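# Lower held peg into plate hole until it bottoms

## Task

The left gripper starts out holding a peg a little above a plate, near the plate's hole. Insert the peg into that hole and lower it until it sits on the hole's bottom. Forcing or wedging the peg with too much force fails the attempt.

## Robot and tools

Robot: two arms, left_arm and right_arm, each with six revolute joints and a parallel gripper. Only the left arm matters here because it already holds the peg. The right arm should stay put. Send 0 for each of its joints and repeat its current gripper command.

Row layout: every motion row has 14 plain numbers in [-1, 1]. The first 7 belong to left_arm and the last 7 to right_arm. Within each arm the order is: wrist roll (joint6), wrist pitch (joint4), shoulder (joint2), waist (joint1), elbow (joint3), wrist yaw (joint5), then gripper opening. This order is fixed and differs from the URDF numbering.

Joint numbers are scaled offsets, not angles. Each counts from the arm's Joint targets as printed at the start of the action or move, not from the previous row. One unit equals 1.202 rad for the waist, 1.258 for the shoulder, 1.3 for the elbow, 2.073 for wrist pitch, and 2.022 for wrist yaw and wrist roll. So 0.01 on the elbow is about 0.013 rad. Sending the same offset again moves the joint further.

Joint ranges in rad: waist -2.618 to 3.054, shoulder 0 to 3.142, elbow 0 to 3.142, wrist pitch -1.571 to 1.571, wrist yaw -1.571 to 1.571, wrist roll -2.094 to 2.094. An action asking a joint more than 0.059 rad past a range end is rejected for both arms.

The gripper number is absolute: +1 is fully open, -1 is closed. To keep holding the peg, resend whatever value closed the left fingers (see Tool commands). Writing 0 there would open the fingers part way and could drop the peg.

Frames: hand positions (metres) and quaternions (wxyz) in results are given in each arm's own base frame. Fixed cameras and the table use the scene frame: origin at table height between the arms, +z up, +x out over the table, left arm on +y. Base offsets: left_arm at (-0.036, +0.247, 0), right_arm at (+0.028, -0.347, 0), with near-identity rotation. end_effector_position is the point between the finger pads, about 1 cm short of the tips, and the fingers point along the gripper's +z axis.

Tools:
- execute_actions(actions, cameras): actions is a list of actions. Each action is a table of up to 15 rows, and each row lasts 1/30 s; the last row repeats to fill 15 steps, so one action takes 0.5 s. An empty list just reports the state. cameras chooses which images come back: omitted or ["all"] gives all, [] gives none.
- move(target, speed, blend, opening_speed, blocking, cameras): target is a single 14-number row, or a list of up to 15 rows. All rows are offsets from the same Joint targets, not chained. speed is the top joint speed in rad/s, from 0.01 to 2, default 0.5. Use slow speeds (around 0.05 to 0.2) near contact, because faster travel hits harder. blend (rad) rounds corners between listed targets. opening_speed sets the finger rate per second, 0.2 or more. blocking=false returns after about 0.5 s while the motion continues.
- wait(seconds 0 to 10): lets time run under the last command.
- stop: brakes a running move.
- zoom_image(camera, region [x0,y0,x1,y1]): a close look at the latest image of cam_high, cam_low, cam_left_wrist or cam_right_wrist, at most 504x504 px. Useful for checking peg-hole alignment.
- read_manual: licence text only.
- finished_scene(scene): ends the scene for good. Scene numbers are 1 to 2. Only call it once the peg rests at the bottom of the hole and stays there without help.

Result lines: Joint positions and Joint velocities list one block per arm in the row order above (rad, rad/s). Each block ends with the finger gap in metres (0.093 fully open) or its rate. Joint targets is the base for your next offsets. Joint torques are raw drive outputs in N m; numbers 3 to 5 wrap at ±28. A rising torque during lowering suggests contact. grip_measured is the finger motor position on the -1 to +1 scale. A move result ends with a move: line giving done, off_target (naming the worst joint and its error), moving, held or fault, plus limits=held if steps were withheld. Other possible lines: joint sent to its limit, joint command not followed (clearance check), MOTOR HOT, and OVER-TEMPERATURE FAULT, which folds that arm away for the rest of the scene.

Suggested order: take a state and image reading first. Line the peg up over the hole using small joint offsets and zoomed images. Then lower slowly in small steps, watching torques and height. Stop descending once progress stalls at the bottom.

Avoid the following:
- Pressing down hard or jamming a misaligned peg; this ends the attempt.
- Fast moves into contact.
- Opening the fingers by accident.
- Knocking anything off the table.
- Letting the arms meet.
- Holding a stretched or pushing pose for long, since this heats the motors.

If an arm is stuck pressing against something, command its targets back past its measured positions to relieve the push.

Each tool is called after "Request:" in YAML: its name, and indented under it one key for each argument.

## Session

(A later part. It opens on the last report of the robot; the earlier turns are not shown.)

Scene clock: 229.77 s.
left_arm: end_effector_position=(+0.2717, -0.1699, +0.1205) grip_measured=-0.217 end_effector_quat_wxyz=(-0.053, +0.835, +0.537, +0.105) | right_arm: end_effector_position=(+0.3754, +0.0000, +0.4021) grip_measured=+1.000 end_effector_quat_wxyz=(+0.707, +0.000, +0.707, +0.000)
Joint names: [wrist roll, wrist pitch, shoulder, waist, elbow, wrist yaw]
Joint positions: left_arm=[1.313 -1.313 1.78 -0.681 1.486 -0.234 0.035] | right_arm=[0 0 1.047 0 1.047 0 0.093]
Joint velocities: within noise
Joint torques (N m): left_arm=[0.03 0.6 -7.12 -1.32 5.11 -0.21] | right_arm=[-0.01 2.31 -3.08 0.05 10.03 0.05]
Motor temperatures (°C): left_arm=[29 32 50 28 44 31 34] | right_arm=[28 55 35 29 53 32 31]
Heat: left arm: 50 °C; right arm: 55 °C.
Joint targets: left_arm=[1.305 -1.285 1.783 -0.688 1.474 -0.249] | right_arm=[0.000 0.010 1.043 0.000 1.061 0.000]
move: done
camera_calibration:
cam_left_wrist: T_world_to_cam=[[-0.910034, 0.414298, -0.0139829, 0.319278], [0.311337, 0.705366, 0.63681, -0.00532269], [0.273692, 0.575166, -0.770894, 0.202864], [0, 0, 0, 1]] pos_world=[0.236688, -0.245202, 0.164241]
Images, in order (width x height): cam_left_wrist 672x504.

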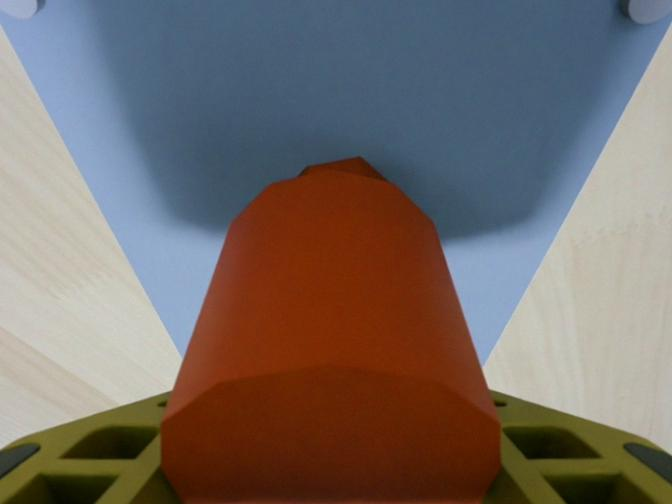

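Request:
move:
  target: [0,-0.0100,0,0.0015,0.012,0,-0.921165,0,0,0,0,0,0,1]
  speed: 0.08
  cameras: ["cam_left_wrist","cam_low","cam_high"]

Request:
zoom_image:
  camera: "cam_left_wrist"
  region: [150, 190, 260, 440]

Request:
zoom_image:
  camera: "cam_left_wrist"
  region: [410, 190, 520, 440]

Request:
zoom_image:
  camera: "cam_left_wrist"
  region: [270, 135, 420, 205]

Request:
zoom_image:
  camera: "cam_low"
  region: [248, 202, 288, 252]

Scene clock: 237.83 s.
left_arm: end_effector_position=(+0.2717, -0.1699, +0.1205) grip_measured=-0.217 end_effector_quat_wxyz=(-0.053, +0.835, +0.537, +0.105) | right_arm: end_effector_position=(+0.3754, +0.0000, +0.4021) grip_measured=+1.000 end_effector_quat_wxyz=(+0.707, +0.000, +0.707, +0.000)
Joint names: [wrist roll, wrist pitch, shoulder, waist, elbow, wrist yaw]
Joint positions: left_arm=[1.313 -1.313 1.78 -0.681 1.486 -0.234 0.035] | right_arm=[0 0 1.047 0 1.047 0 0.093]
Joint velocities: within noise
Joint torques (N m): left_arm=[0.06 0.32 -7.17 -0.92 6.05 -0.18] | right_arm=[0.04 2.32 -3.04 -0.14 9.89 -0.03]
Motor temperatures (°C): left_arm=[29 32 50 28 43 31 34] | right_arm=[28 55 35 29 53 32 31]
Heat: left arm: 50 °C; right arm: 55 °C.
Joint targets: left_arm=[1.305 -1.306 1.783 -0.686 1.490 -0.249] | right_arm=[0.000 0.010 1.043 0.000 1.061 0.000]
move: done
camera_calibration:
cam_left_wrist: T_world_to_cam=[[-0.910034, 0.414298, -0.0139829, 0.319278], [0.311337, 0.705366, 0.63681, -0.00532269], [0.273692, 0.575166, -0.770894, 0.202864], [0, 0, 0, 1]] pos_world=[0.236688, -0.245202, 0.164241]
Images, in order (width x height): cam_high 672x504, cam_low 672x504, cam_left_wrist 672x504.

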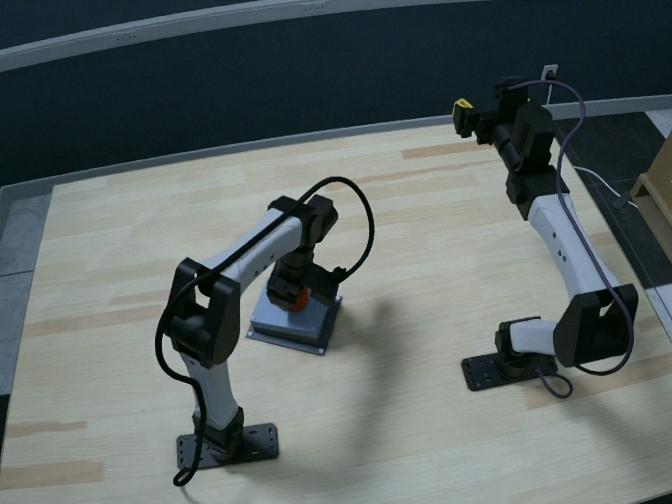

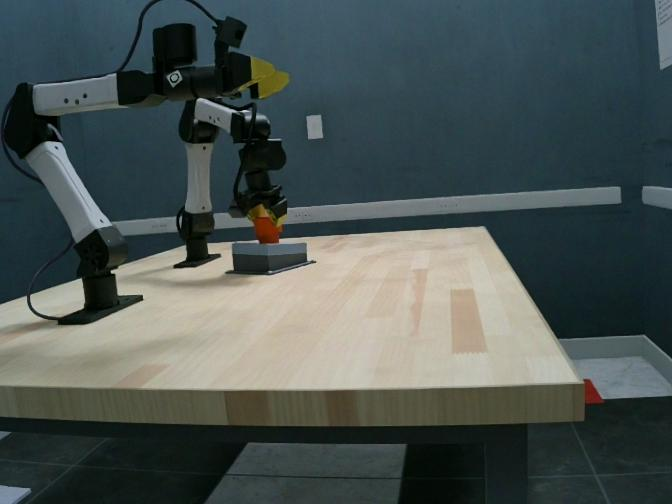

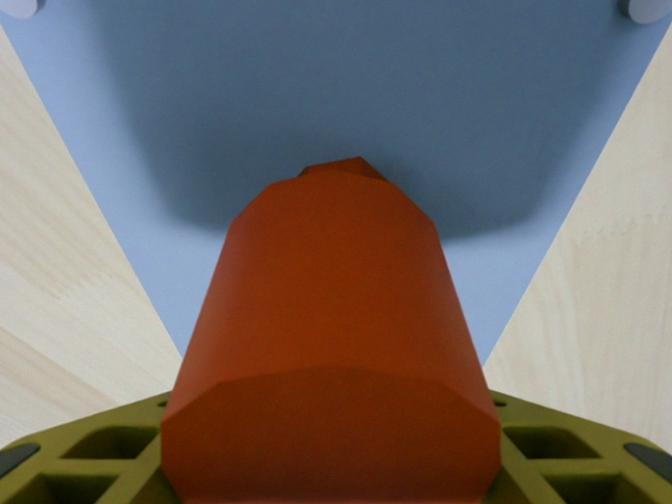

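Scaled by 2.016 from the camera's 672x504 image, which has a finer 960x720 frame.

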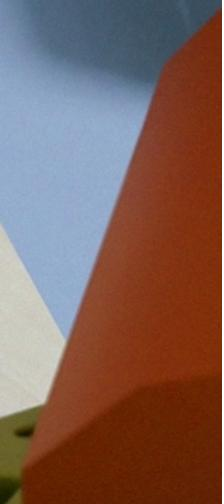

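Scaled by 2.016 from the camera's 672x504 image, which has a finer 960x720 frame.

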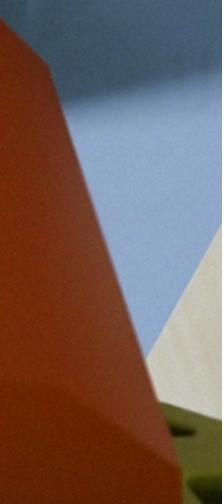

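Scaled by 3.360 from the camera's 672x504 image, which has a finer 960x720 frame.

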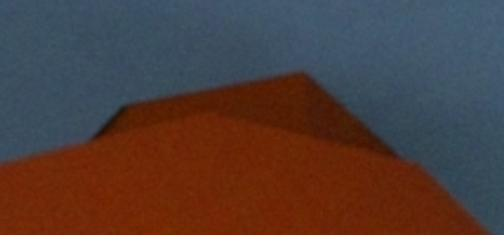

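Scaled by 10.080 from the camera's 672x504 image, which has a finer 960x720 frame.

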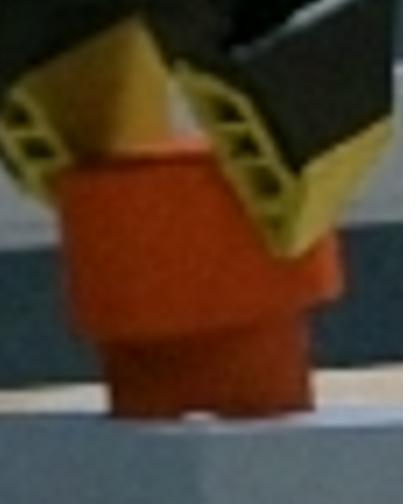

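Request:
move:
  target: [0,-0.0450,0,0,0.08,0,-0.921165,0,0,0,0,0,0,1]
  speed: 0.15
  cameras: ["cam_left_wrist"]

Request:
zoom_image:
  camera: "cam_left_wrist"
  region: [270, 105, 420, 205]

Scene clock: 248.70 s.
left_arm: end_effector_position=(+0.2739, -0.1715, +0.1401) grip_measured=-0.217 end_effector_quat_wxyz=(-0.049, +0.835, +0.538, +0.107) | right_arm: end_effector_position=(+0.3754, +0.0000, +0.4021) grip_measured=+1.000 end_effector_quat_wxyz=(+0.707, +0.000, +0.707, +0.000)
Joint names: [wrist roll, wrist pitch, shoulder, waist, elbow, wrist yaw]
Joint positions: left_arm=[1.313 -1.381 1.78 -0.681 1.564 -0.235 0.035] | right_arm=[0 0 1.047 0 1.047 0 0.093]
Joint velocities: within noise
Joint torques (N m): left_arm=[0 0.04 -6.99 -1.11 8.66 -0.28] | right_arm=[0.07 2.27 -3.14 -0.31 9.69 0.05]
Motor temperatures (°C): left_arm=[29 32 50 28 43 31 34] | right_arm=[28 55 35 29 53 32 31]
Heat: left arm: 50 °C; right arm: 55 °C.
Joint targets: left_arm=[1.305 -1.399 1.783 -0.686 1.594 -0.250] | right_arm=[0.000 0.010 1.043 0.000 1.061 0.000]
move: done
camera_calibration:
cam_left_wrist: T_world_to_cam=[[-0.90986, 0.414229, -0.0238691, 0.323492], [0.306001, 0.708762, 0.635626, -0.0151935], [0.280212, 0.571026, -0.771628, 0.215856], [0, 0, 0, 1]] pos_world=[0.238496, -0.246491, 0.18394]
Images, in order (width x height): cam_left_wrist 672x504.

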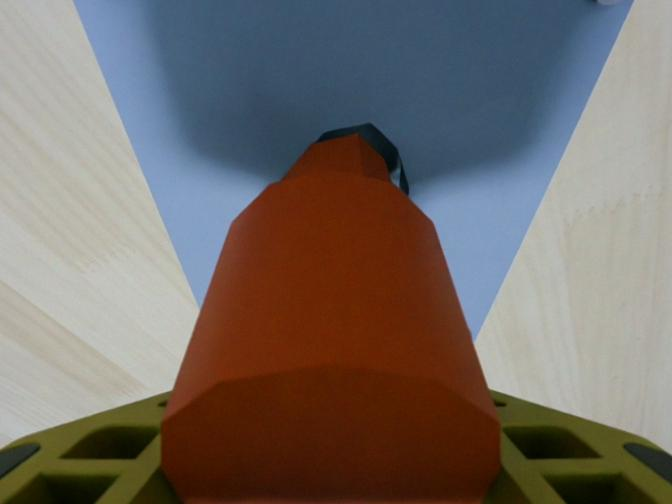

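Scaled by 3.360 from the camera's 672x504 image, which has a finer 960x720 frame.

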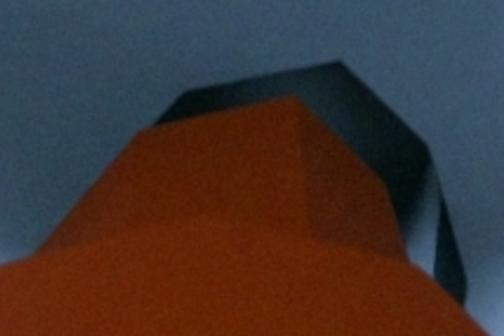

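Request:
zoom_image:
  camera: "cam_left_wrist"
  region: [370, 130, 420, 200]

Scaled by 7.200 from the camera's 672x504 image, which has a finer 960x720 frame.

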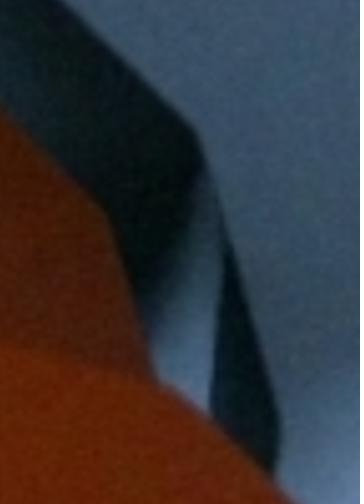

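Request:
move:
  target: [0.0158,-0.0024,0.0127,0.0183,-0.0262,0.0228,-0.921165,0,0,0,0,0,0,1]
  speed: 0.1
  cameras: ["cam_left_wrist","cam_low"]

Request:
zoom_image:
  camera: "cam_left_wrist"
  region: [270, 105, 420, 205]

Request:
zoom_image:
  camera: "cam_low"
  region: [248, 202, 288, 252]

Scene clock: 263.90 s.
left_arm: end_effector_position=(+0.2723, -0.1696, +0.1349) grip_measured=-0.217 end_effector_quat_wxyz=(-0.056, +0.837, +0.536, +0.093) | right_arm: end_effector_position=(+0.3754, +0.0000, +0.4021) grip_measured=+1.000 end_effector_quat_wxyz=(+0.707, +0.000, +0.707, +0.000)
Joint names: [wrist roll, wrist pitch, shoulder, waist, elbow, wrist yaw]
Joint positions: left_arm=[1.329 -1.386 1.791 -0.668 1.559 -0.213 0.035] | right_arm=[0 0 1.047 0 1.047 0 0.093]
Joint velocities: within noise
Joint torques (N m): left_arm=[0.26 0 -6.54 -0.12 5.96 0.09] | right_arm=[-0.04 2.31 -3.08 -0.39 10.03 -0.01]
Motor temperatures (°C): left_arm=[29 32 50 28 44 31 35] | right_arm=[28 56 35 29 53 32 31]
Heat: left arm: 50 °C; right arm: 56 °C.
Joint targets: left_arm=[1.338 -1.404 1.800 -0.664 1.560 -0.204] | right_arm=[0.000 0.010 1.043 0.000 1.061 0.000]
move: done
camera_calibration:
cam_left_wrist: T_world_to_cam=[[-0.909553, 0.415561, 0.00482894, 0.317341], [0.327611, 0.709809, 0.623572, -0.0168137], [0.255704, 0.568753, -0.781751, 0.21887], [0, 0, 0, 1]] pos_world=[0.23818, -0.244423, 0.180054]
Images, in order (width x height): cam_low 672x504, cam_left_wrist 672x504.

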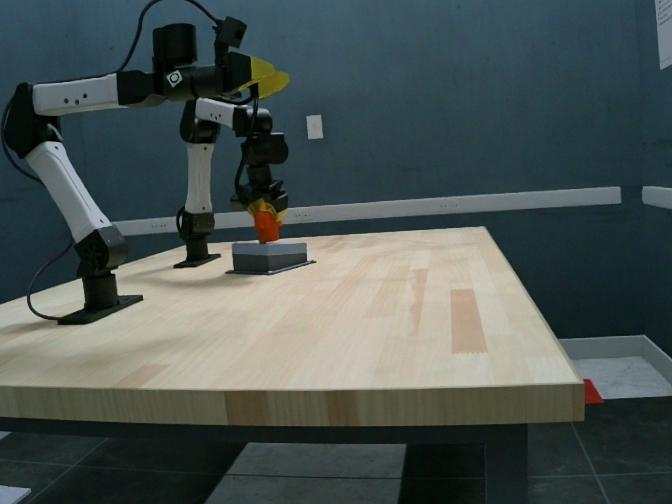

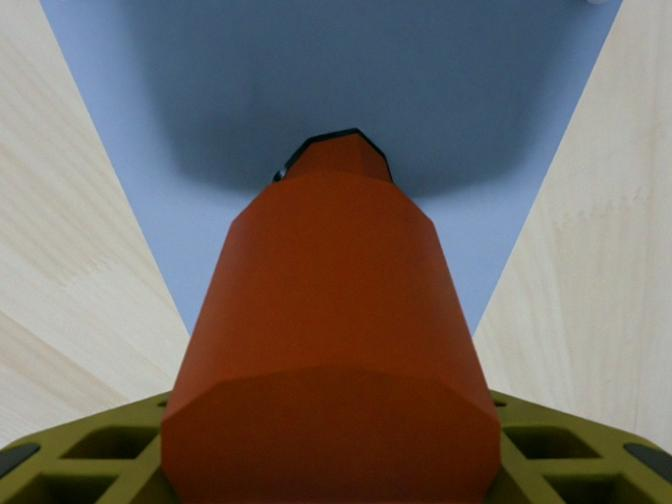

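Scaled by 3.360 from the camera's 672x504 image, which has a finer 960x720 frame.

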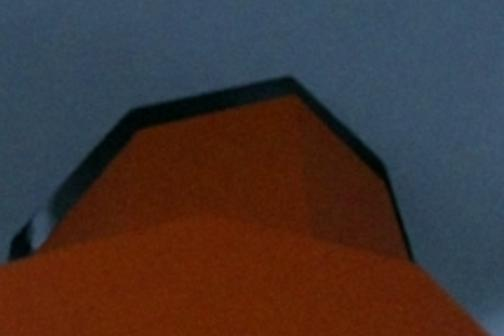

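Scaled by 10.080 from the camera's 672x504 image, which has a finer 960x720 frame.

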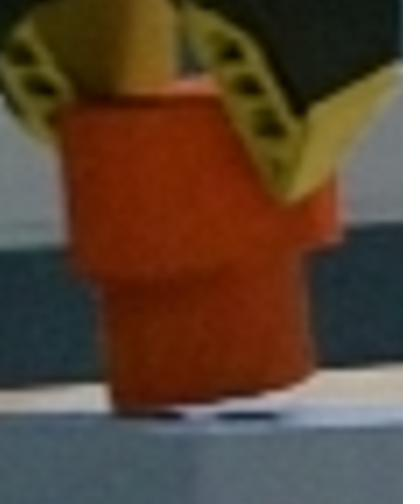

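Request:
move:
  target: [0,0.0265,0.0014,0,-0.0165,0,-0.921165,0,0,0,0,0,0,1]
  speed: 0.1
  cameras: ["cam_left_wrist"]

Request:
zoom_image:
  camera: "cam_left_wrist"
  region: [270, 105, 420, 205]

Scene clock: 271.47 s.
left_arm: end_effector_position=(+0.2711, -0.1688, +0.1328) grip_measured=-0.217 end_effector_quat_wxyz=(-0.059, +0.838, +0.535, +0.092) | right_arm: end_effector_position=(+0.3754, +0.0000, +0.4021) grip_measured=+1.000 end_effector_quat_wxyz=(+0.707, +0.000, +0.707, +0.000)
Joint names: [wrist roll, wrist pitch, shoulder, waist, elbow, wrist yaw]
Joint positions: left_arm=[1.331 -1.383 1.791 -0.668 1.551 -0.212 0.035] | right_arm=[0 0 1.047 0 1.047 0 0.093]
Joint velocities: within noise
Joint torques (N m): left_arm=[0.18 0.6 -6.74 -0.12 4.72 0.06] | right_arm=[0.03 2.3 -3.14 -0.01 9.98 -0.01]
Motor temperatures (°C): left_arm=[29 32 49 28 44 31 35] | right_arm=[28 56 35 29 54 32 31]
Heat: left arm: 49 °C; right arm: 56 °C.
Joint targets: left_arm=[1.337 -1.349 1.801 -0.664 1.539 -0.204] | right_arm=[0.000 0.010 1.043 0.000 1.061 0.000]
move: done
camera_calibration:
cam_left_wrist: T_world_to_cam=[[-0.908435, 0.417868, 0.0115182, 0.315113], [0.33304, 0.70682, 0.624091, -0.0177358], [0.252646, 0.570782, -0.781267, 0.218214], [0, 0, 0, 1]] pos_world=[0.237035, -0.243692, 0.177923]
Images, in order (width x height): cam_left_wrist 672x504.

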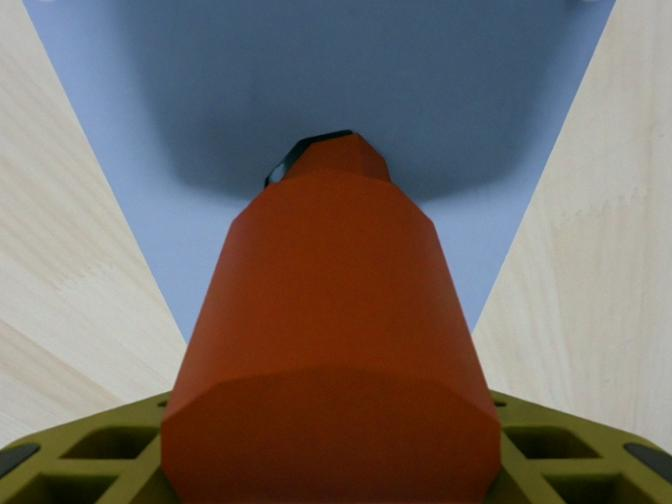

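Scaled by 3.360 from the camera's 672x504 image, which has a finer 960x720 frame.

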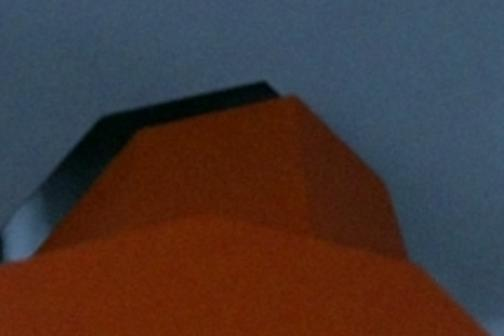

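Request:
move:
  target: [0,0,0,0,0.0400,0,-0.921165,0,0,0,0,0,0,1]
  speed: 0.1
  cameras: ["cam_left_wrist"]

Request:
zoom_image:
  camera: "cam_left_wrist"
  region: [270, 105, 420, 205]

Scene clock: 275.07 s.
left_arm: end_effector_position=(+0.2758, -0.1725, +0.1346) grip_measured=-0.217 end_effector_quat_wxyz=(-0.048, +0.838, +0.536, +0.096) | right_arm: end_effector_position=(+0.3754, +0.0000, +0.4021) grip_measured=+1.000 end_effector_quat_wxyz=(+0.707, +0.000, +0.707, +0.000)
Joint names: [wrist roll, wrist pitch, shoulder, waist, elbow, wrist yaw]
Joint positions: left_arm=[1.332 -1.366 1.791 -0.668 1.559 -0.212 0.035] | right_arm=[0 0 1.047 0 1.047 0 0.093]
Joint velocities: within noise
Joint torques (N m): left_arm=[0.2 0.48 -6.46 -0.28 8.54 0.06] | right_arm=[0.03 2.25 -3.11 -0.31 10.13 -0.02]
Motor temperatures (°C): left_arm=[29 32 49 28 44 31 35] | right_arm=[28 56 35 29 54 32 31]
Heat: left arm: 49 °C; right arm: 56 °C.
Joint targets: left_arm=[1.337 -1.349 1.801 -0.664 1.591 -0.204] | right_arm=[0.000 0.010 1.043 0.000 1.061 0.000]
move: done
camera_calibration:
cam_left_wrist: T_world_to_cam=[[-0.907956, 0.418874, -0.0127123, 0.324222], [0.321683, 0.716084, 0.619471, -0.012436], [0.268583, 0.558363, -0.784917, 0.21449], [0, 0, 0, 1]] pos_world=[0.240771, -0.246666, 0.180182]
Images, in order (width x height): cam_left_wrist 672x504.

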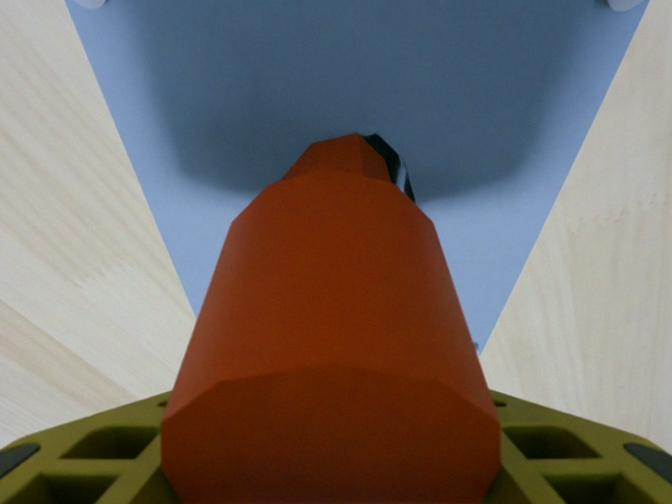

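Scaled by 3.360 from the camera's 672x504 image, which has a finer 960x720 frame.

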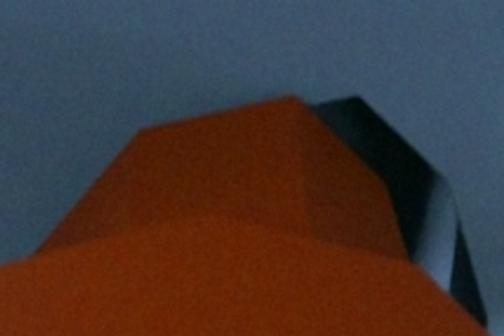

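Request:
move:
  target:
    - [0,0,0,0,0.028,0,-0.921165,0,0,0,0,0,0,1]
    - [0,-0.0380,0,0,0.028,0,-0.921165,0,0,0,0,0,0,1]
    - [0,-0.0105,0,0,-0.0200,0,-0.921165,0,0,0,0,0,0,1]
  speed: 0.12
  cameras: ["cam_left_wrist"]

Request:
zoom_image:
  camera: "cam_left_wrist"
  region: [270, 105, 420, 205]

Scene clock: 279.80 s.
left_arm: end_effector_position=(+0.2727, -0.1700, +0.1359) grip_measured=-0.217 end_effector_quat_wxyz=(-0.055, +0.838, +0.535, +0.093) | right_arm: end_effector_position=(+0.3754, +0.0000, +0.4021) grip_measured=+1.000 end_effector_quat_wxyz=(+0.707, +0.000, +0.707, +0.000)
Joint names: [wrist roll, wrist pitch, shoulder, waist, elbow, wrist yaw]
Joint positions: left_arm=[1.332 -1.387 1.791 -0.668 1.563 -0.212 0.035] | right_arm=[0 0 1.047 0 1.047 0 0.093]
Joint velocities: within noise
Joint torques (N m): left_arm=[0.18 0.48 -6.27 -0.08 5.93 0.02] | right_arm=[0.03 2.24 -3.07 -0.17 9.98 0.03]
Motor temperatures (°C): left_arm=[29 32 49 28 44 31 35] | right_arm=[28 57 35 29 54 32 31]
Heat: left arm: 49 °C; right arm: 57 °C.
Joint targets: left_arm=[1.337 -1.371 1.801 -0.664 1.565 -0.204] | right_arm=[0.000 0.010 1.043 0.000 1.061 0.000]
move: done
camera_calibration:
cam_left_wrist: T_world_to_cam=[[-0.908017, 0.418922, 0.00323603, 0.318282], [0.329678, 0.709772, 0.622524, -0.0176568], [0.258492, 0.566329, -0.782594, 0.218767], [0, 0, 0, 1]] pos_world=[0.238277, -0.244697, 0.181167]
Images, in order (width x height): cam_left_wrist 672x504.

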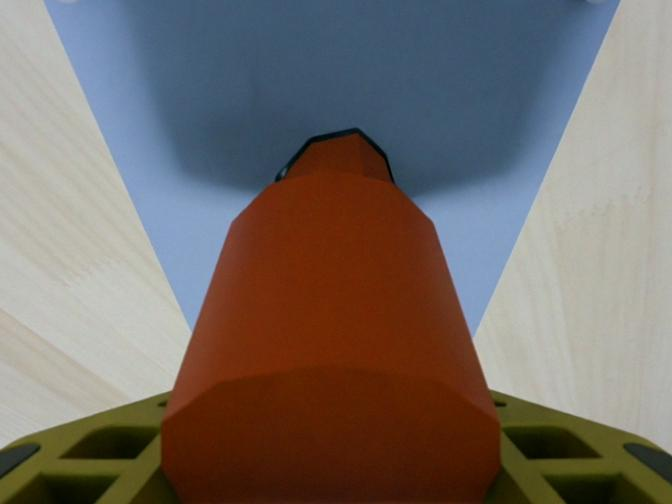

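Scaled by 3.360 from the camera's 672x504 image, which has a finer 960x720 frame.

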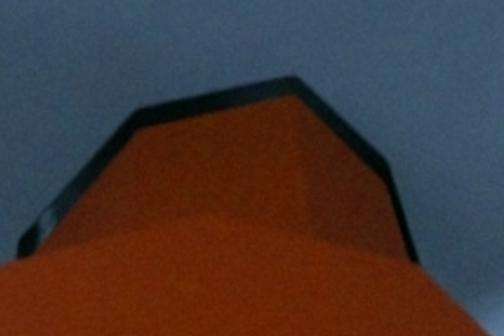

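Request:
move:
  target: [0,0.0096,0,0,-0.0154,0,-0.921165,0,0,0,0,0,0,1]
  speed: 0.08
  cameras: ["cam_left_wrist"]

Request:
zoom_image:
  camera: "cam_left_wrist"
  region: [270, 105, 420, 205]

Scene clock: 282.73 s.
left_arm: end_effector_position=(+0.2728, -0.1702, +0.1310) grip_measured=-0.217 end_effector_quat_wxyz=(-0.055, +0.838, +0.535, +0.093) | right_arm: end_effector_position=(+0.3754, +0.0000, +0.4021) grip_measured=+1.000 end_effector_quat_wxyz=(+0.707, +0.000, +0.707, +0.000)
Joint names: [wrist roll, wrist pitch, shoulder, waist, elbow, wrist yaw]
Joint positions: left_arm=[1.332 -1.367 1.791 -0.668 1.544 -0.212 0.035] | right_arm=[0 0 1.047 0 1.047 0 0.093]
Joint velocities: within noise
Joint torques (N m): left_arm=[0.17 0.45 -6.49 -0.2 5.64 0.13] | right_arm=[0.03 2.26 -3.07 -0.25 9.94 0.01]
Motor temperatures (°C): left_arm=[29 32 48 28 44 31 35] | right_arm=[28 57 35 29 54 32 31]
Heat: left arm: 48 °C; right arm: 57 °C.
Joint targets: left_arm=[1.337 -1.351 1.801 -0.664 1.545 -0.203] | right_arm=[0.000 0.010 1.043 0.000 1.061 0.000]
move: done
camera_calibration:
cam_left_wrist: T_world_to_cam=[[-0.908025, 0.418909, 0.00258335, 0.318558], [0.329441, 0.710258, 0.622095, -0.0143616], [0.258766, 0.565729, -0.782937, 0.21492], [0, 0, 0, 1]] pos_world=[0.238376, -0.244833, 0.17638]
Images, in order (width x height): cam_left_wrist 672x504.

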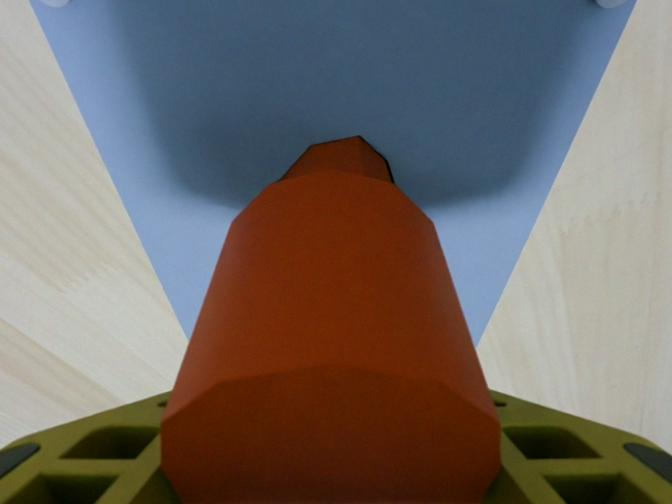

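Scaled by 3.360 from the camera's 672x504 image, which has a finer 960x720 frame.

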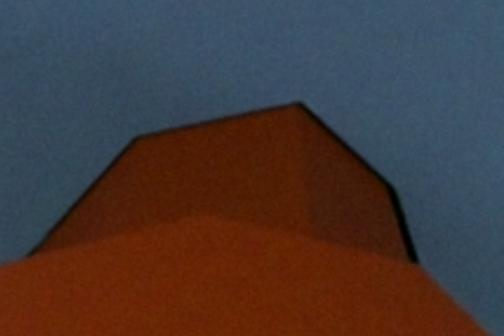

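Request:
move:
  target: [0,0.0096,0,0.0010,-0.0154,0,-0.921165,0,0,0,0,0,0,1]
  speed: 0.08
  cameras: ["cam_left_wrist"]

Request:
zoom_image:
  camera: "cam_left_wrist"
  region: [270, 105, 420, 205]

Scene clock: 285.73 s.
left_arm: end_effector_position=(+0.2727, -0.1702, +0.1260) grip_measured=-0.217 end_effector_quat_wxyz=(-0.055, +0.838, +0.535, +0.093) | right_arm: end_effector_position=(+0.3754, +0.0000, +0.4021) grip_measured=+1.000 end_effector_quat_wxyz=(+0.707, +0.000, +0.707, +0.000)
Joint names: [wrist roll, wrist pitch, shoulder, waist, elbow, wrist yaw]
Joint positions: left_arm=[1.332 -1.347 1.791 -0.668 1.524 -0.212 0.035] | right_arm=[0 0 1.047 0 1.047 0 0.093]
Joint velocities: within noise
Joint torques (N m): left_arm=[0.25 0.44 -6.56 -0.03 5.82 0.09] | right_arm=[0.04 2.34 -2.95 -0.24 10.26 0.03]
Motor temperatures (°C): left_arm=[29 32 48 28 44 31 35] | right_arm=[28 57 35 29 54 32 31]
Heat: left arm: 48 °C; right arm: 57 °C.
Joint targets: left_arm=[1.337 -1.331 1.801 -0.663 1.525 -0.203] | right_arm=[0.000 0.010 1.043 0.000 1.061 0.000]
move: done
camera_calibration:
cam_left_wrist: T_world_to_cam=[[-0.908025, 0.418909, 0.00258335, 0.31849], [0.329441, 0.710258, 0.622095, -0.0112644], [0.258766, 0.565729, -0.782937, 0.210991], [0, 0, 0, 1]] pos_world=[0.238311, -0.244781, 0.171377]
Images, in order (width x height): cam_left_wrist 672x504.

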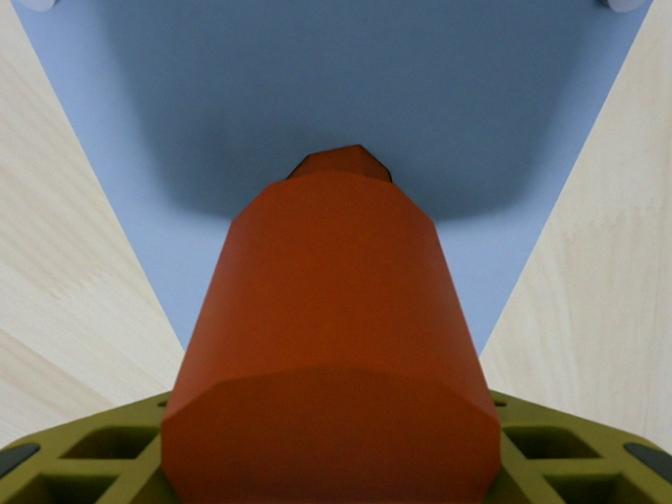

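Scaled by 3.360 from the camera's 672x504 image, which has a finer 960x720 frame.

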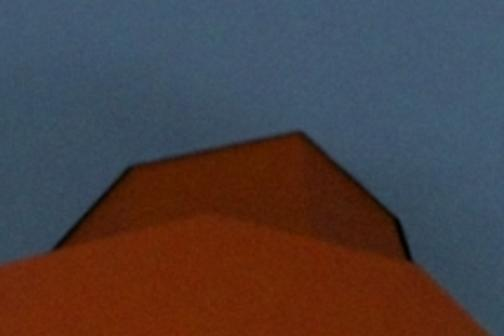

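Good, uniform. Waist needs slightly more; continue.

Request:
move:
  target: [0,0.0080,0,0.0010,-0.0125,0,-0.921165,0,0,0,0,0,0,1]
  speed: 0.08
  cameras: ["cam_left_wrist"]

Request:
zoom_image:
  camera: "cam_left_wrist"
  region: [270, 105, 420, 205]

Request:
move:
  target: [0,0.0049,0,0,-0.0078,0,-0.921165,0,0,0,0,0,0,1]
  speed: 0.08
  cameras: ["cam_left_wrist"]

Request:
zoom_image:
  camera: "cam_left_wrist"
  region: [270, 105, 420, 205]

Scene clock: 289.63 s.
left_arm: end_effector_position=(+0.2727, -0.1701, +0.1220) grip_measured=-0.217 end_effector_quat_wxyz=(-0.055, +0.838, +0.535, +0.093) | right_arm: end_effector_position=(+0.3754, +0.0000, +0.4021) grip_measured=+1.000 end_effector_quat_wxyz=(+0.707, +0.000, +0.707, +0.000)
Joint names: [wrist roll, wrist pitch, shoulder, waist, elbow, wrist yaw]
Joint positions: left_arm=[1.332 -1.331 1.791 -0.668 1.508 -0.212 0.035] | right_arm=[0 0 1.047 0 1.047 0 0.093]
Joint velocities: within noise
Joint torques (N m): left_arm=[0.21 0.43 -6.35 -0.09 5.94 0.04] | right_arm=[0 2.31 -2.99 -0.05 10 0.03]
Motor temperatures (°C): left_arm=[29 32 48 28 44 31 35] | right_arm=[28 57 35 29 54 32 31]
Heat: left arm: 48 °C; right arm: 57 °C.
Joint targets: left_arm=[1.337 -1.315 1.801 -0.662 1.509 -0.204] | right_arm=[0.000 0.010 1.043 0.000 1.061 0.000]
move: done
camera_calibration:
cam_left_wrist: T_world_to_cam=[[-0.908025, 0.418909, 0.00221245, 0.318499], [0.329255, 0.710405, 0.622026, -0.00867388], [0.259001, 0.565544, -0.782993, 0.20773], [0, 0, 0, 1]] pos_world=[0.238259, -0.244741, 0.167342]
Images, in order (width x height): cam_left_wrist 672x504.

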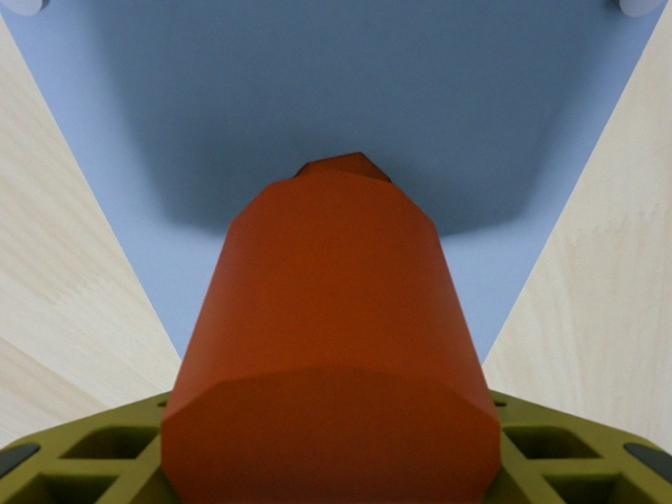

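Scaled by 3.360 from the camera's 672x504 image, which has a finer 960x720 frame.

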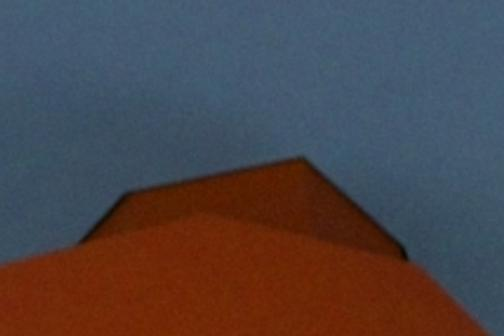

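Scene clock: 290.33 s.
left_arm: end_effector_position=(+0.2726, -0.1702, +0.1195) grip_measured=-0.217 end_effector_quat_wxyz=(-0.054, +0.838, +0.535, +0.093) | right_arm: end_effector_position=(+0.3754, +0.0000, +0.4021) grip_measured=+1.000 end_effector_quat_wxyz=(+0.707, +0.000, +0.707, +0.000)
Joint names: [wrist roll, wrist pitch, shoulder, waist, elbow, wrist yaw]
Joint positions: left_arm=[1.332 -1.321 1.791 -0.668 1.498 -0.211 0.035] | right_arm=[0 0 1.047 0 1.047 0 0.093]
Joint velocities: within noise
Joint torques (N m): left_arm=[0.19 0.46 -6.49 -0.17 5.85 0.06] | right_arm=[0 2.31 -3.38 -0.05 9.88 0.05]
Motor temperatures (°C): left_arm=[29 32 48 28 44 31 35] | right_arm=[28 57 35 29 54 32 31]
Heat: left arm: 48 °C; right arm: 57 °C.
Joint targets: left_arm=[1.337 -1.304 1.801 -0.662 1.498 -0.204] | right_arm=[0.000 0.010 1.043 0.000 1.061 0.000]
move: done
camera_calibration:
cam_left_wrist: T_world_to_cam=[[-0.908039, 0.418882, 0.0020198, 0.31847], [0.329339, 0.710934, 0.621376, -0.006865], [0.258847, 0.564899, -0.78351, 0.205814], [0, 0, 0, 1]] pos_world=[0.238169, -0.244785, 0.16488]
Images, in order (width x height): cam_left_wrist 672x504.

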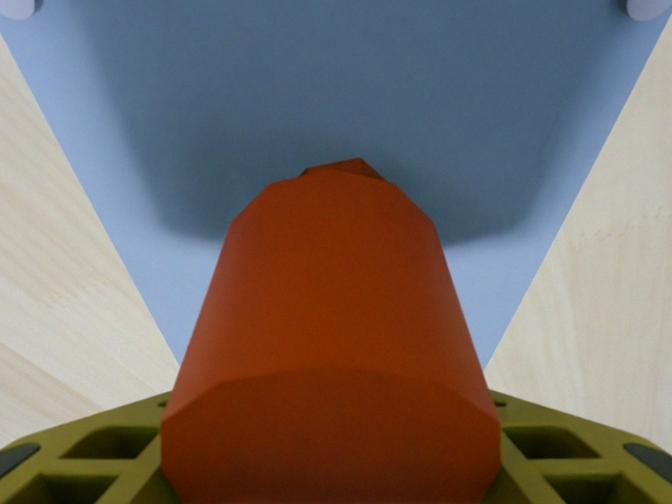

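Scaled by 3.360 from the camera's 672x504 image, which has a finer 960x720 frame.

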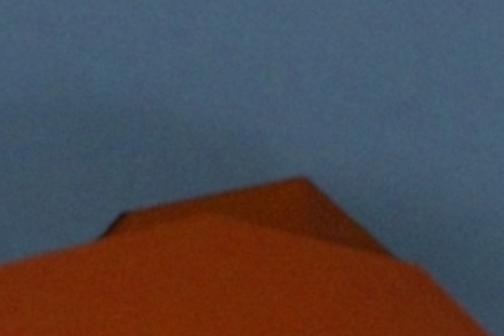

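Request:
move:
  target: [0,0.0040,0.0008,0.0008,-0.0056,0,-0.921165,0,0,0,0,0,0,1]
  speed: 0.06
  cameras: []

Request:
move:
  target: [0,0.0040,0.0008,0.0004,-0.0056,0,-0.921165,0,0,0,0,0,0,1]
  speed: 0.06
  cameras: ["cam_left_wrist","cam_low"]

Request:
zoom_image:
  camera: "cam_left_wrist"
  region: [270, 105, 420, 205]

Request:
zoom_image:
  camera: "cam_low"
  region: [248, 202, 288, 252]

Scene clock: 293.50 s.
left_arm: end_effector_position=(+0.2730, -0.1695, +0.1192) grip_measured=-0.217 end_effector_quat_wxyz=(-0.054, +0.837, +0.536, +0.093) | right_arm: end_effector_position=(+0.3754, +0.0000, +0.4021) grip_measured=+1.000 end_effector_quat_wxyz=(+0.707, +0.000, +0.707, +0.000)
Joint names: [wrist roll, wrist pitch, shoulder, waist, elbow, wrist yaw]
Joint positions: left_arm=[1.332 -1.32 1.791 -0.666 1.497 -0.211 0.035] | right_arm=[0 0 1.047 0 1.047 0 0.093]
Joint velocities: within noise
Joint torques (N m): left_arm=[0.18 0.59 -6.5 -0.17 5.18 0.07] | right_arm=[0.02 2.32 -3.26 -0.25 9.83 0.05]
Motor temperatures (°C): left_arm=[29 32 48 28 44 31 35] | right_arm=[28 57 35 29 54 32 31]
Heat: left arm: 48 °C; right arm: 57 °C.
Joint targets: left_arm=[1.337 -1.296 1.802 -0.661 1.491 -0.204] | right_arm=[0.000 0.010 1.043 0.000 1.061 0.000]
move: done
No camera images: "cameras" was empty.

Scene clock: 294.20 s.
left_arm: end_effector_position=(+0.2732, -0.1693, +0.1190) grip_measured=-0.217 end_effector_quat_wxyz=(-0.054, +0.837, +0.536, +0.093) | right_arm: end_effector_position=(+0.3754, +0.0000, +0.4021) grip_measured=+1.000 end_effector_quat_wxyz=(+0.707, +0.000, +0.707, +0.000)
Joint names: [wrist roll, wrist pitch, shoulder, waist, elbow, wrist yaw]
Joint positions: left_arm=[1.332 -1.318 1.791 -0.665 1.497 -0.211 0.035] | right_arm=[0 0 1.047 0 1.047 0 0.093]
Joint velocities: within noise
Joint torques (N m): left_arm=[0.21 0.62 -6.54 -0.27 4.78 0.08] | right_arm=[0.06 2.27 -3.03 -0.1 9.92 0.02]
Motor temperatures (°C): left_arm=[29 32 48 28 44 31 35] | right_arm=[28 57 35 29 54 32 31]
Heat: left arm: 48 °C; right arm: 57 °C.
Joint targets: left_arm=[1.337 -1.288 1.803 -0.660 1.484 -0.204] | right_arm=[0.000 0.010 1.043 0.000 1.061 0.000]
move: done
camera_calibration:
cam_left_wrist: T_world_to_cam=[[-0.909472, 0.415762, 0.00164891, 0.318578], [0.32671, 0.712207, 0.621307, -0.0064682], [0.257141, 0.5656, -0.783566, 0.205356], [0, 0, 0, 1]] pos_world=[0.239046, -0.243995, 0.164403]
Images, in order (width x height): cam_low 672x504, cam_left_wrist 672x504.

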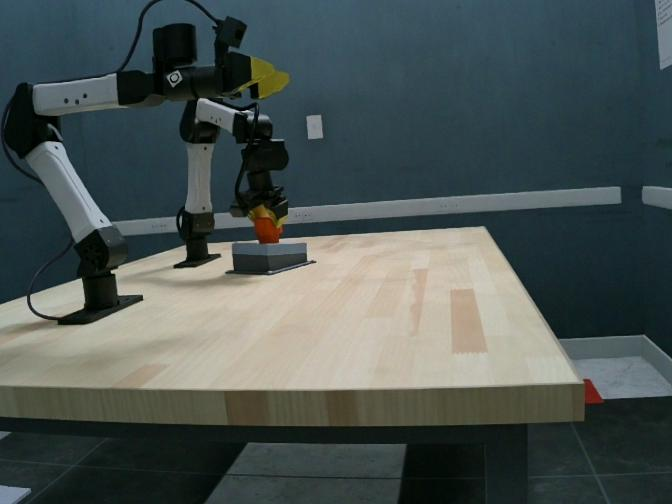

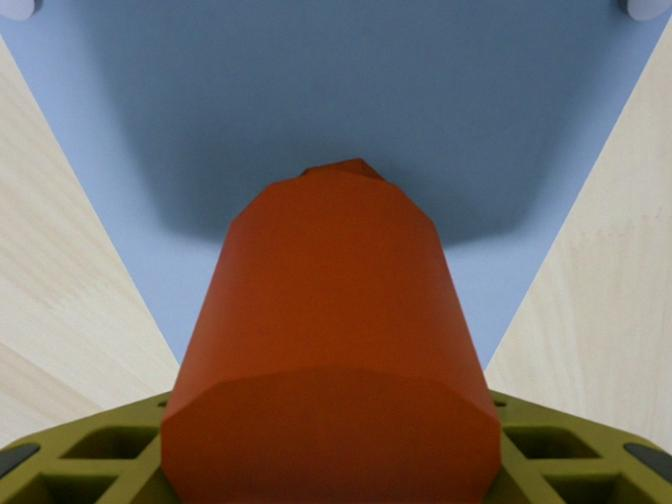

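Scaled by 3.360 from the camera's 672x504 image, which has a finer 960x720 frame.

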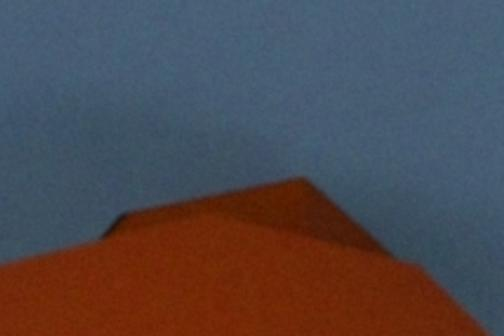

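Scaled by 10.080 from the camera's 672x504 image, which has a finer 960x720 frame.

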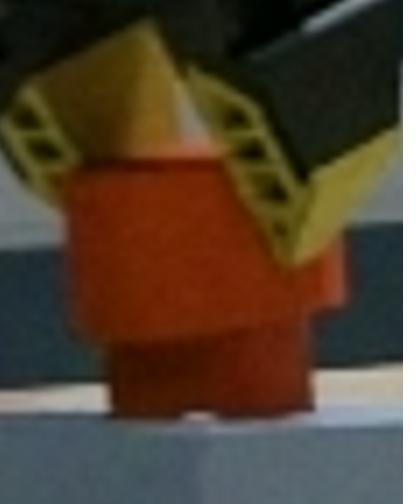

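Request:
move:
  target: [0,-0.0060,0,0,0.0090,0,-0.921165,0,0,0,0,0,0,1]
  speed: 0.08
  cameras: []

Request:
move:
  target: [0,0,0,0,0,0,0.2,0,0,0,0,0,0,1]
  opening_speed: 0.4
  cameras: ["cam_left_wrist","cam_low","cam_high"]

Request:
zoom_image:
  camera: "cam_left_wrist"
  region: [150, 100, 520, 500]

Request:
zoom_image:
  camera: "cam_low"
  region: [238, 195, 298, 265]

Scene clock: 299.67 s.
left_arm: end_effector_position=(+0.2732, -0.1693, +0.1190) grip_measured=-0.217 end_effector_quat_wxyz=(-0.054, +0.837, +0.536, +0.093) | right_arm: end_effector_position=(+0.3754, +0.0000, +0.4021) grip_measured=+1.000 end_effector_quat_wxyz=(+0.707, +0.000, +0.707, +0.000)
Joint names: [wrist roll, wrist pitch, shoulder, waist, elbow, wrist yaw]
Joint positions: left_arm=[1.332 -1.318 1.791 -0.665 1.497 -0.211 0.035] | right_arm=[0 0 1.047 0 1.047 0 0.093]
Joint velocities: within noise
Joint torques (N m): left_arm=[0.17 0.45 -6.5 -0.12 5.76 0.06] | right_arm=[0.04 2.25 -3.18 -0.32 10.11 -0.05]
Motor temperatures (°C): left_arm=[29 32 48 28 44 30 35] | right_arm=[28 57 35 29 54 32 31]
Heat: left arm: 48 °C; right arm: 57 °C.
Joint targets: left_arm=[1.337 -1.300 1.803 -0.660 1.496 -0.204] | right_arm=[0.000 0.010 1.043 0.000 1.061 0.000]
move: done
No camera images: "cameras" was empty.

Scene clock: 302.70 s.
left_arm: end_effector_position=(+0.2734, -0.1694, +0.1190) grip_measured=+0.198 end_effector_quat_wxyz=(-0.054, +0.837, +0.536, +0.093) | right_arm: end_effector_position=(+0.3754, +0.0000, +0.4021) grip_measured=+1.000 end_effector_quat_wxyz=(+0.707, +0.000, +0.707, +0.000)
Joint names: [wrist roll, wrist pitch, shoulder, waist, elbow, wrist yaw]
Joint positions: left_arm=[1.333 -1.318 1.791 -0.665 1.497 -0.211 0.055] | right_arm=[0 0 1.047 0 1.047 0 0.093]
Joint velocities: within noise
Joint torques (N m): left_arm=[0.19 0.48 -6.5 -0.1 5.9 0.07] | right_arm=[0.01 2.26 -2.99 -0.16 9.94 -0.01]
Motor temperatures (°C): left_arm=[29 32 48 28 44 30 35] | right_arm=[28 57 35 29 54 32 31]
Heat: left arm: 48 °C; right arm: 57 °C.
Joint targets: left_arm=[1.337 -1.300 1.803 -0.660 1.496 -0.204] | right_arm=[0.000 0.010 1.043 0.000 1.061 0.000]
move: done
camera_calibration:
cam_left_wrist: T_world_to_cam=[[-0.909162, 0.41644, 0.00106985, 0.318854], [0.326958, 0.71221, 0.621173, -0.00648174], [0.25792, 0.565097, -0.783673, 0.205091], [0, 0, 0, 1]] pos_world=[0.239113, -0.244064, 0.164409]
Images, in order (width x height): cam_high 672x504, cam_low 672x504, cam_left_wrist 672x504.

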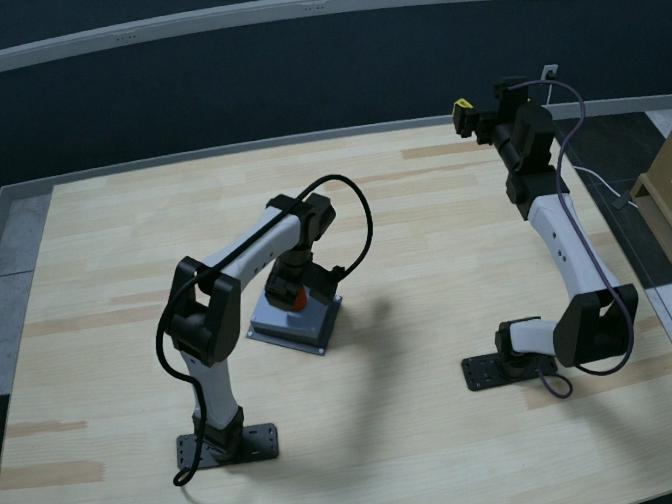

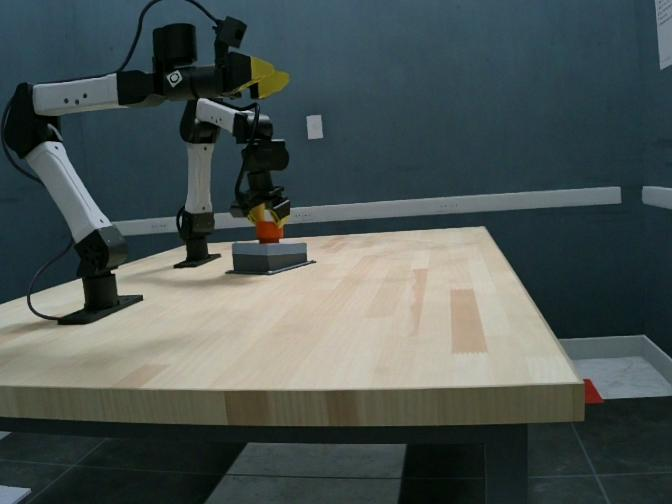

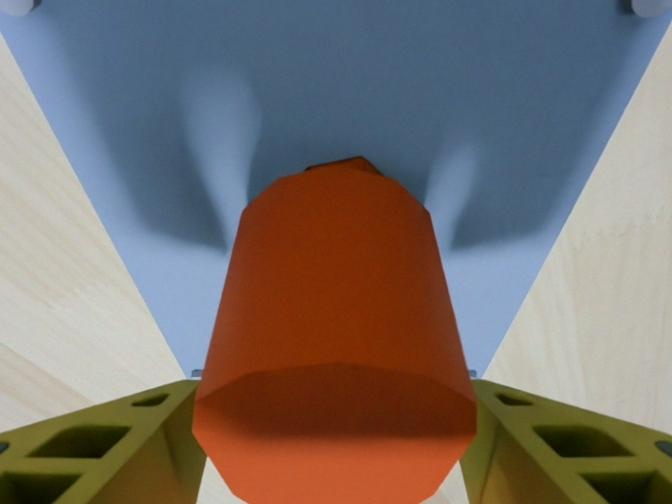

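Scaled by 1.260 from the camera's 672x504 image, which has a finer 960x720 frame.

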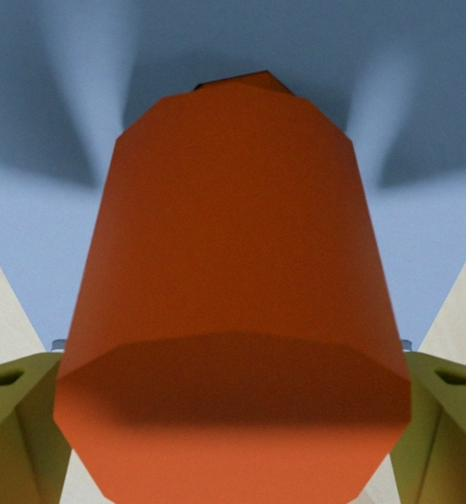

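Scaled by 7.200 from the camera's 672x504 image, which has a finer 960x720 frame.

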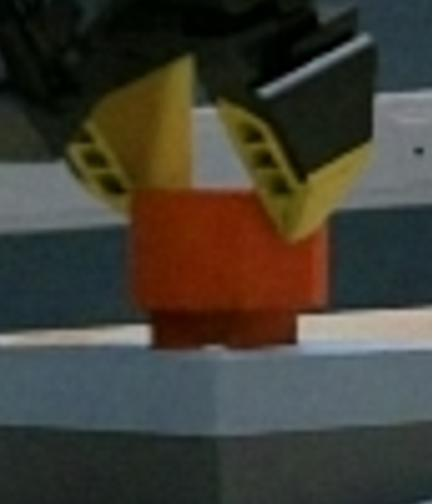

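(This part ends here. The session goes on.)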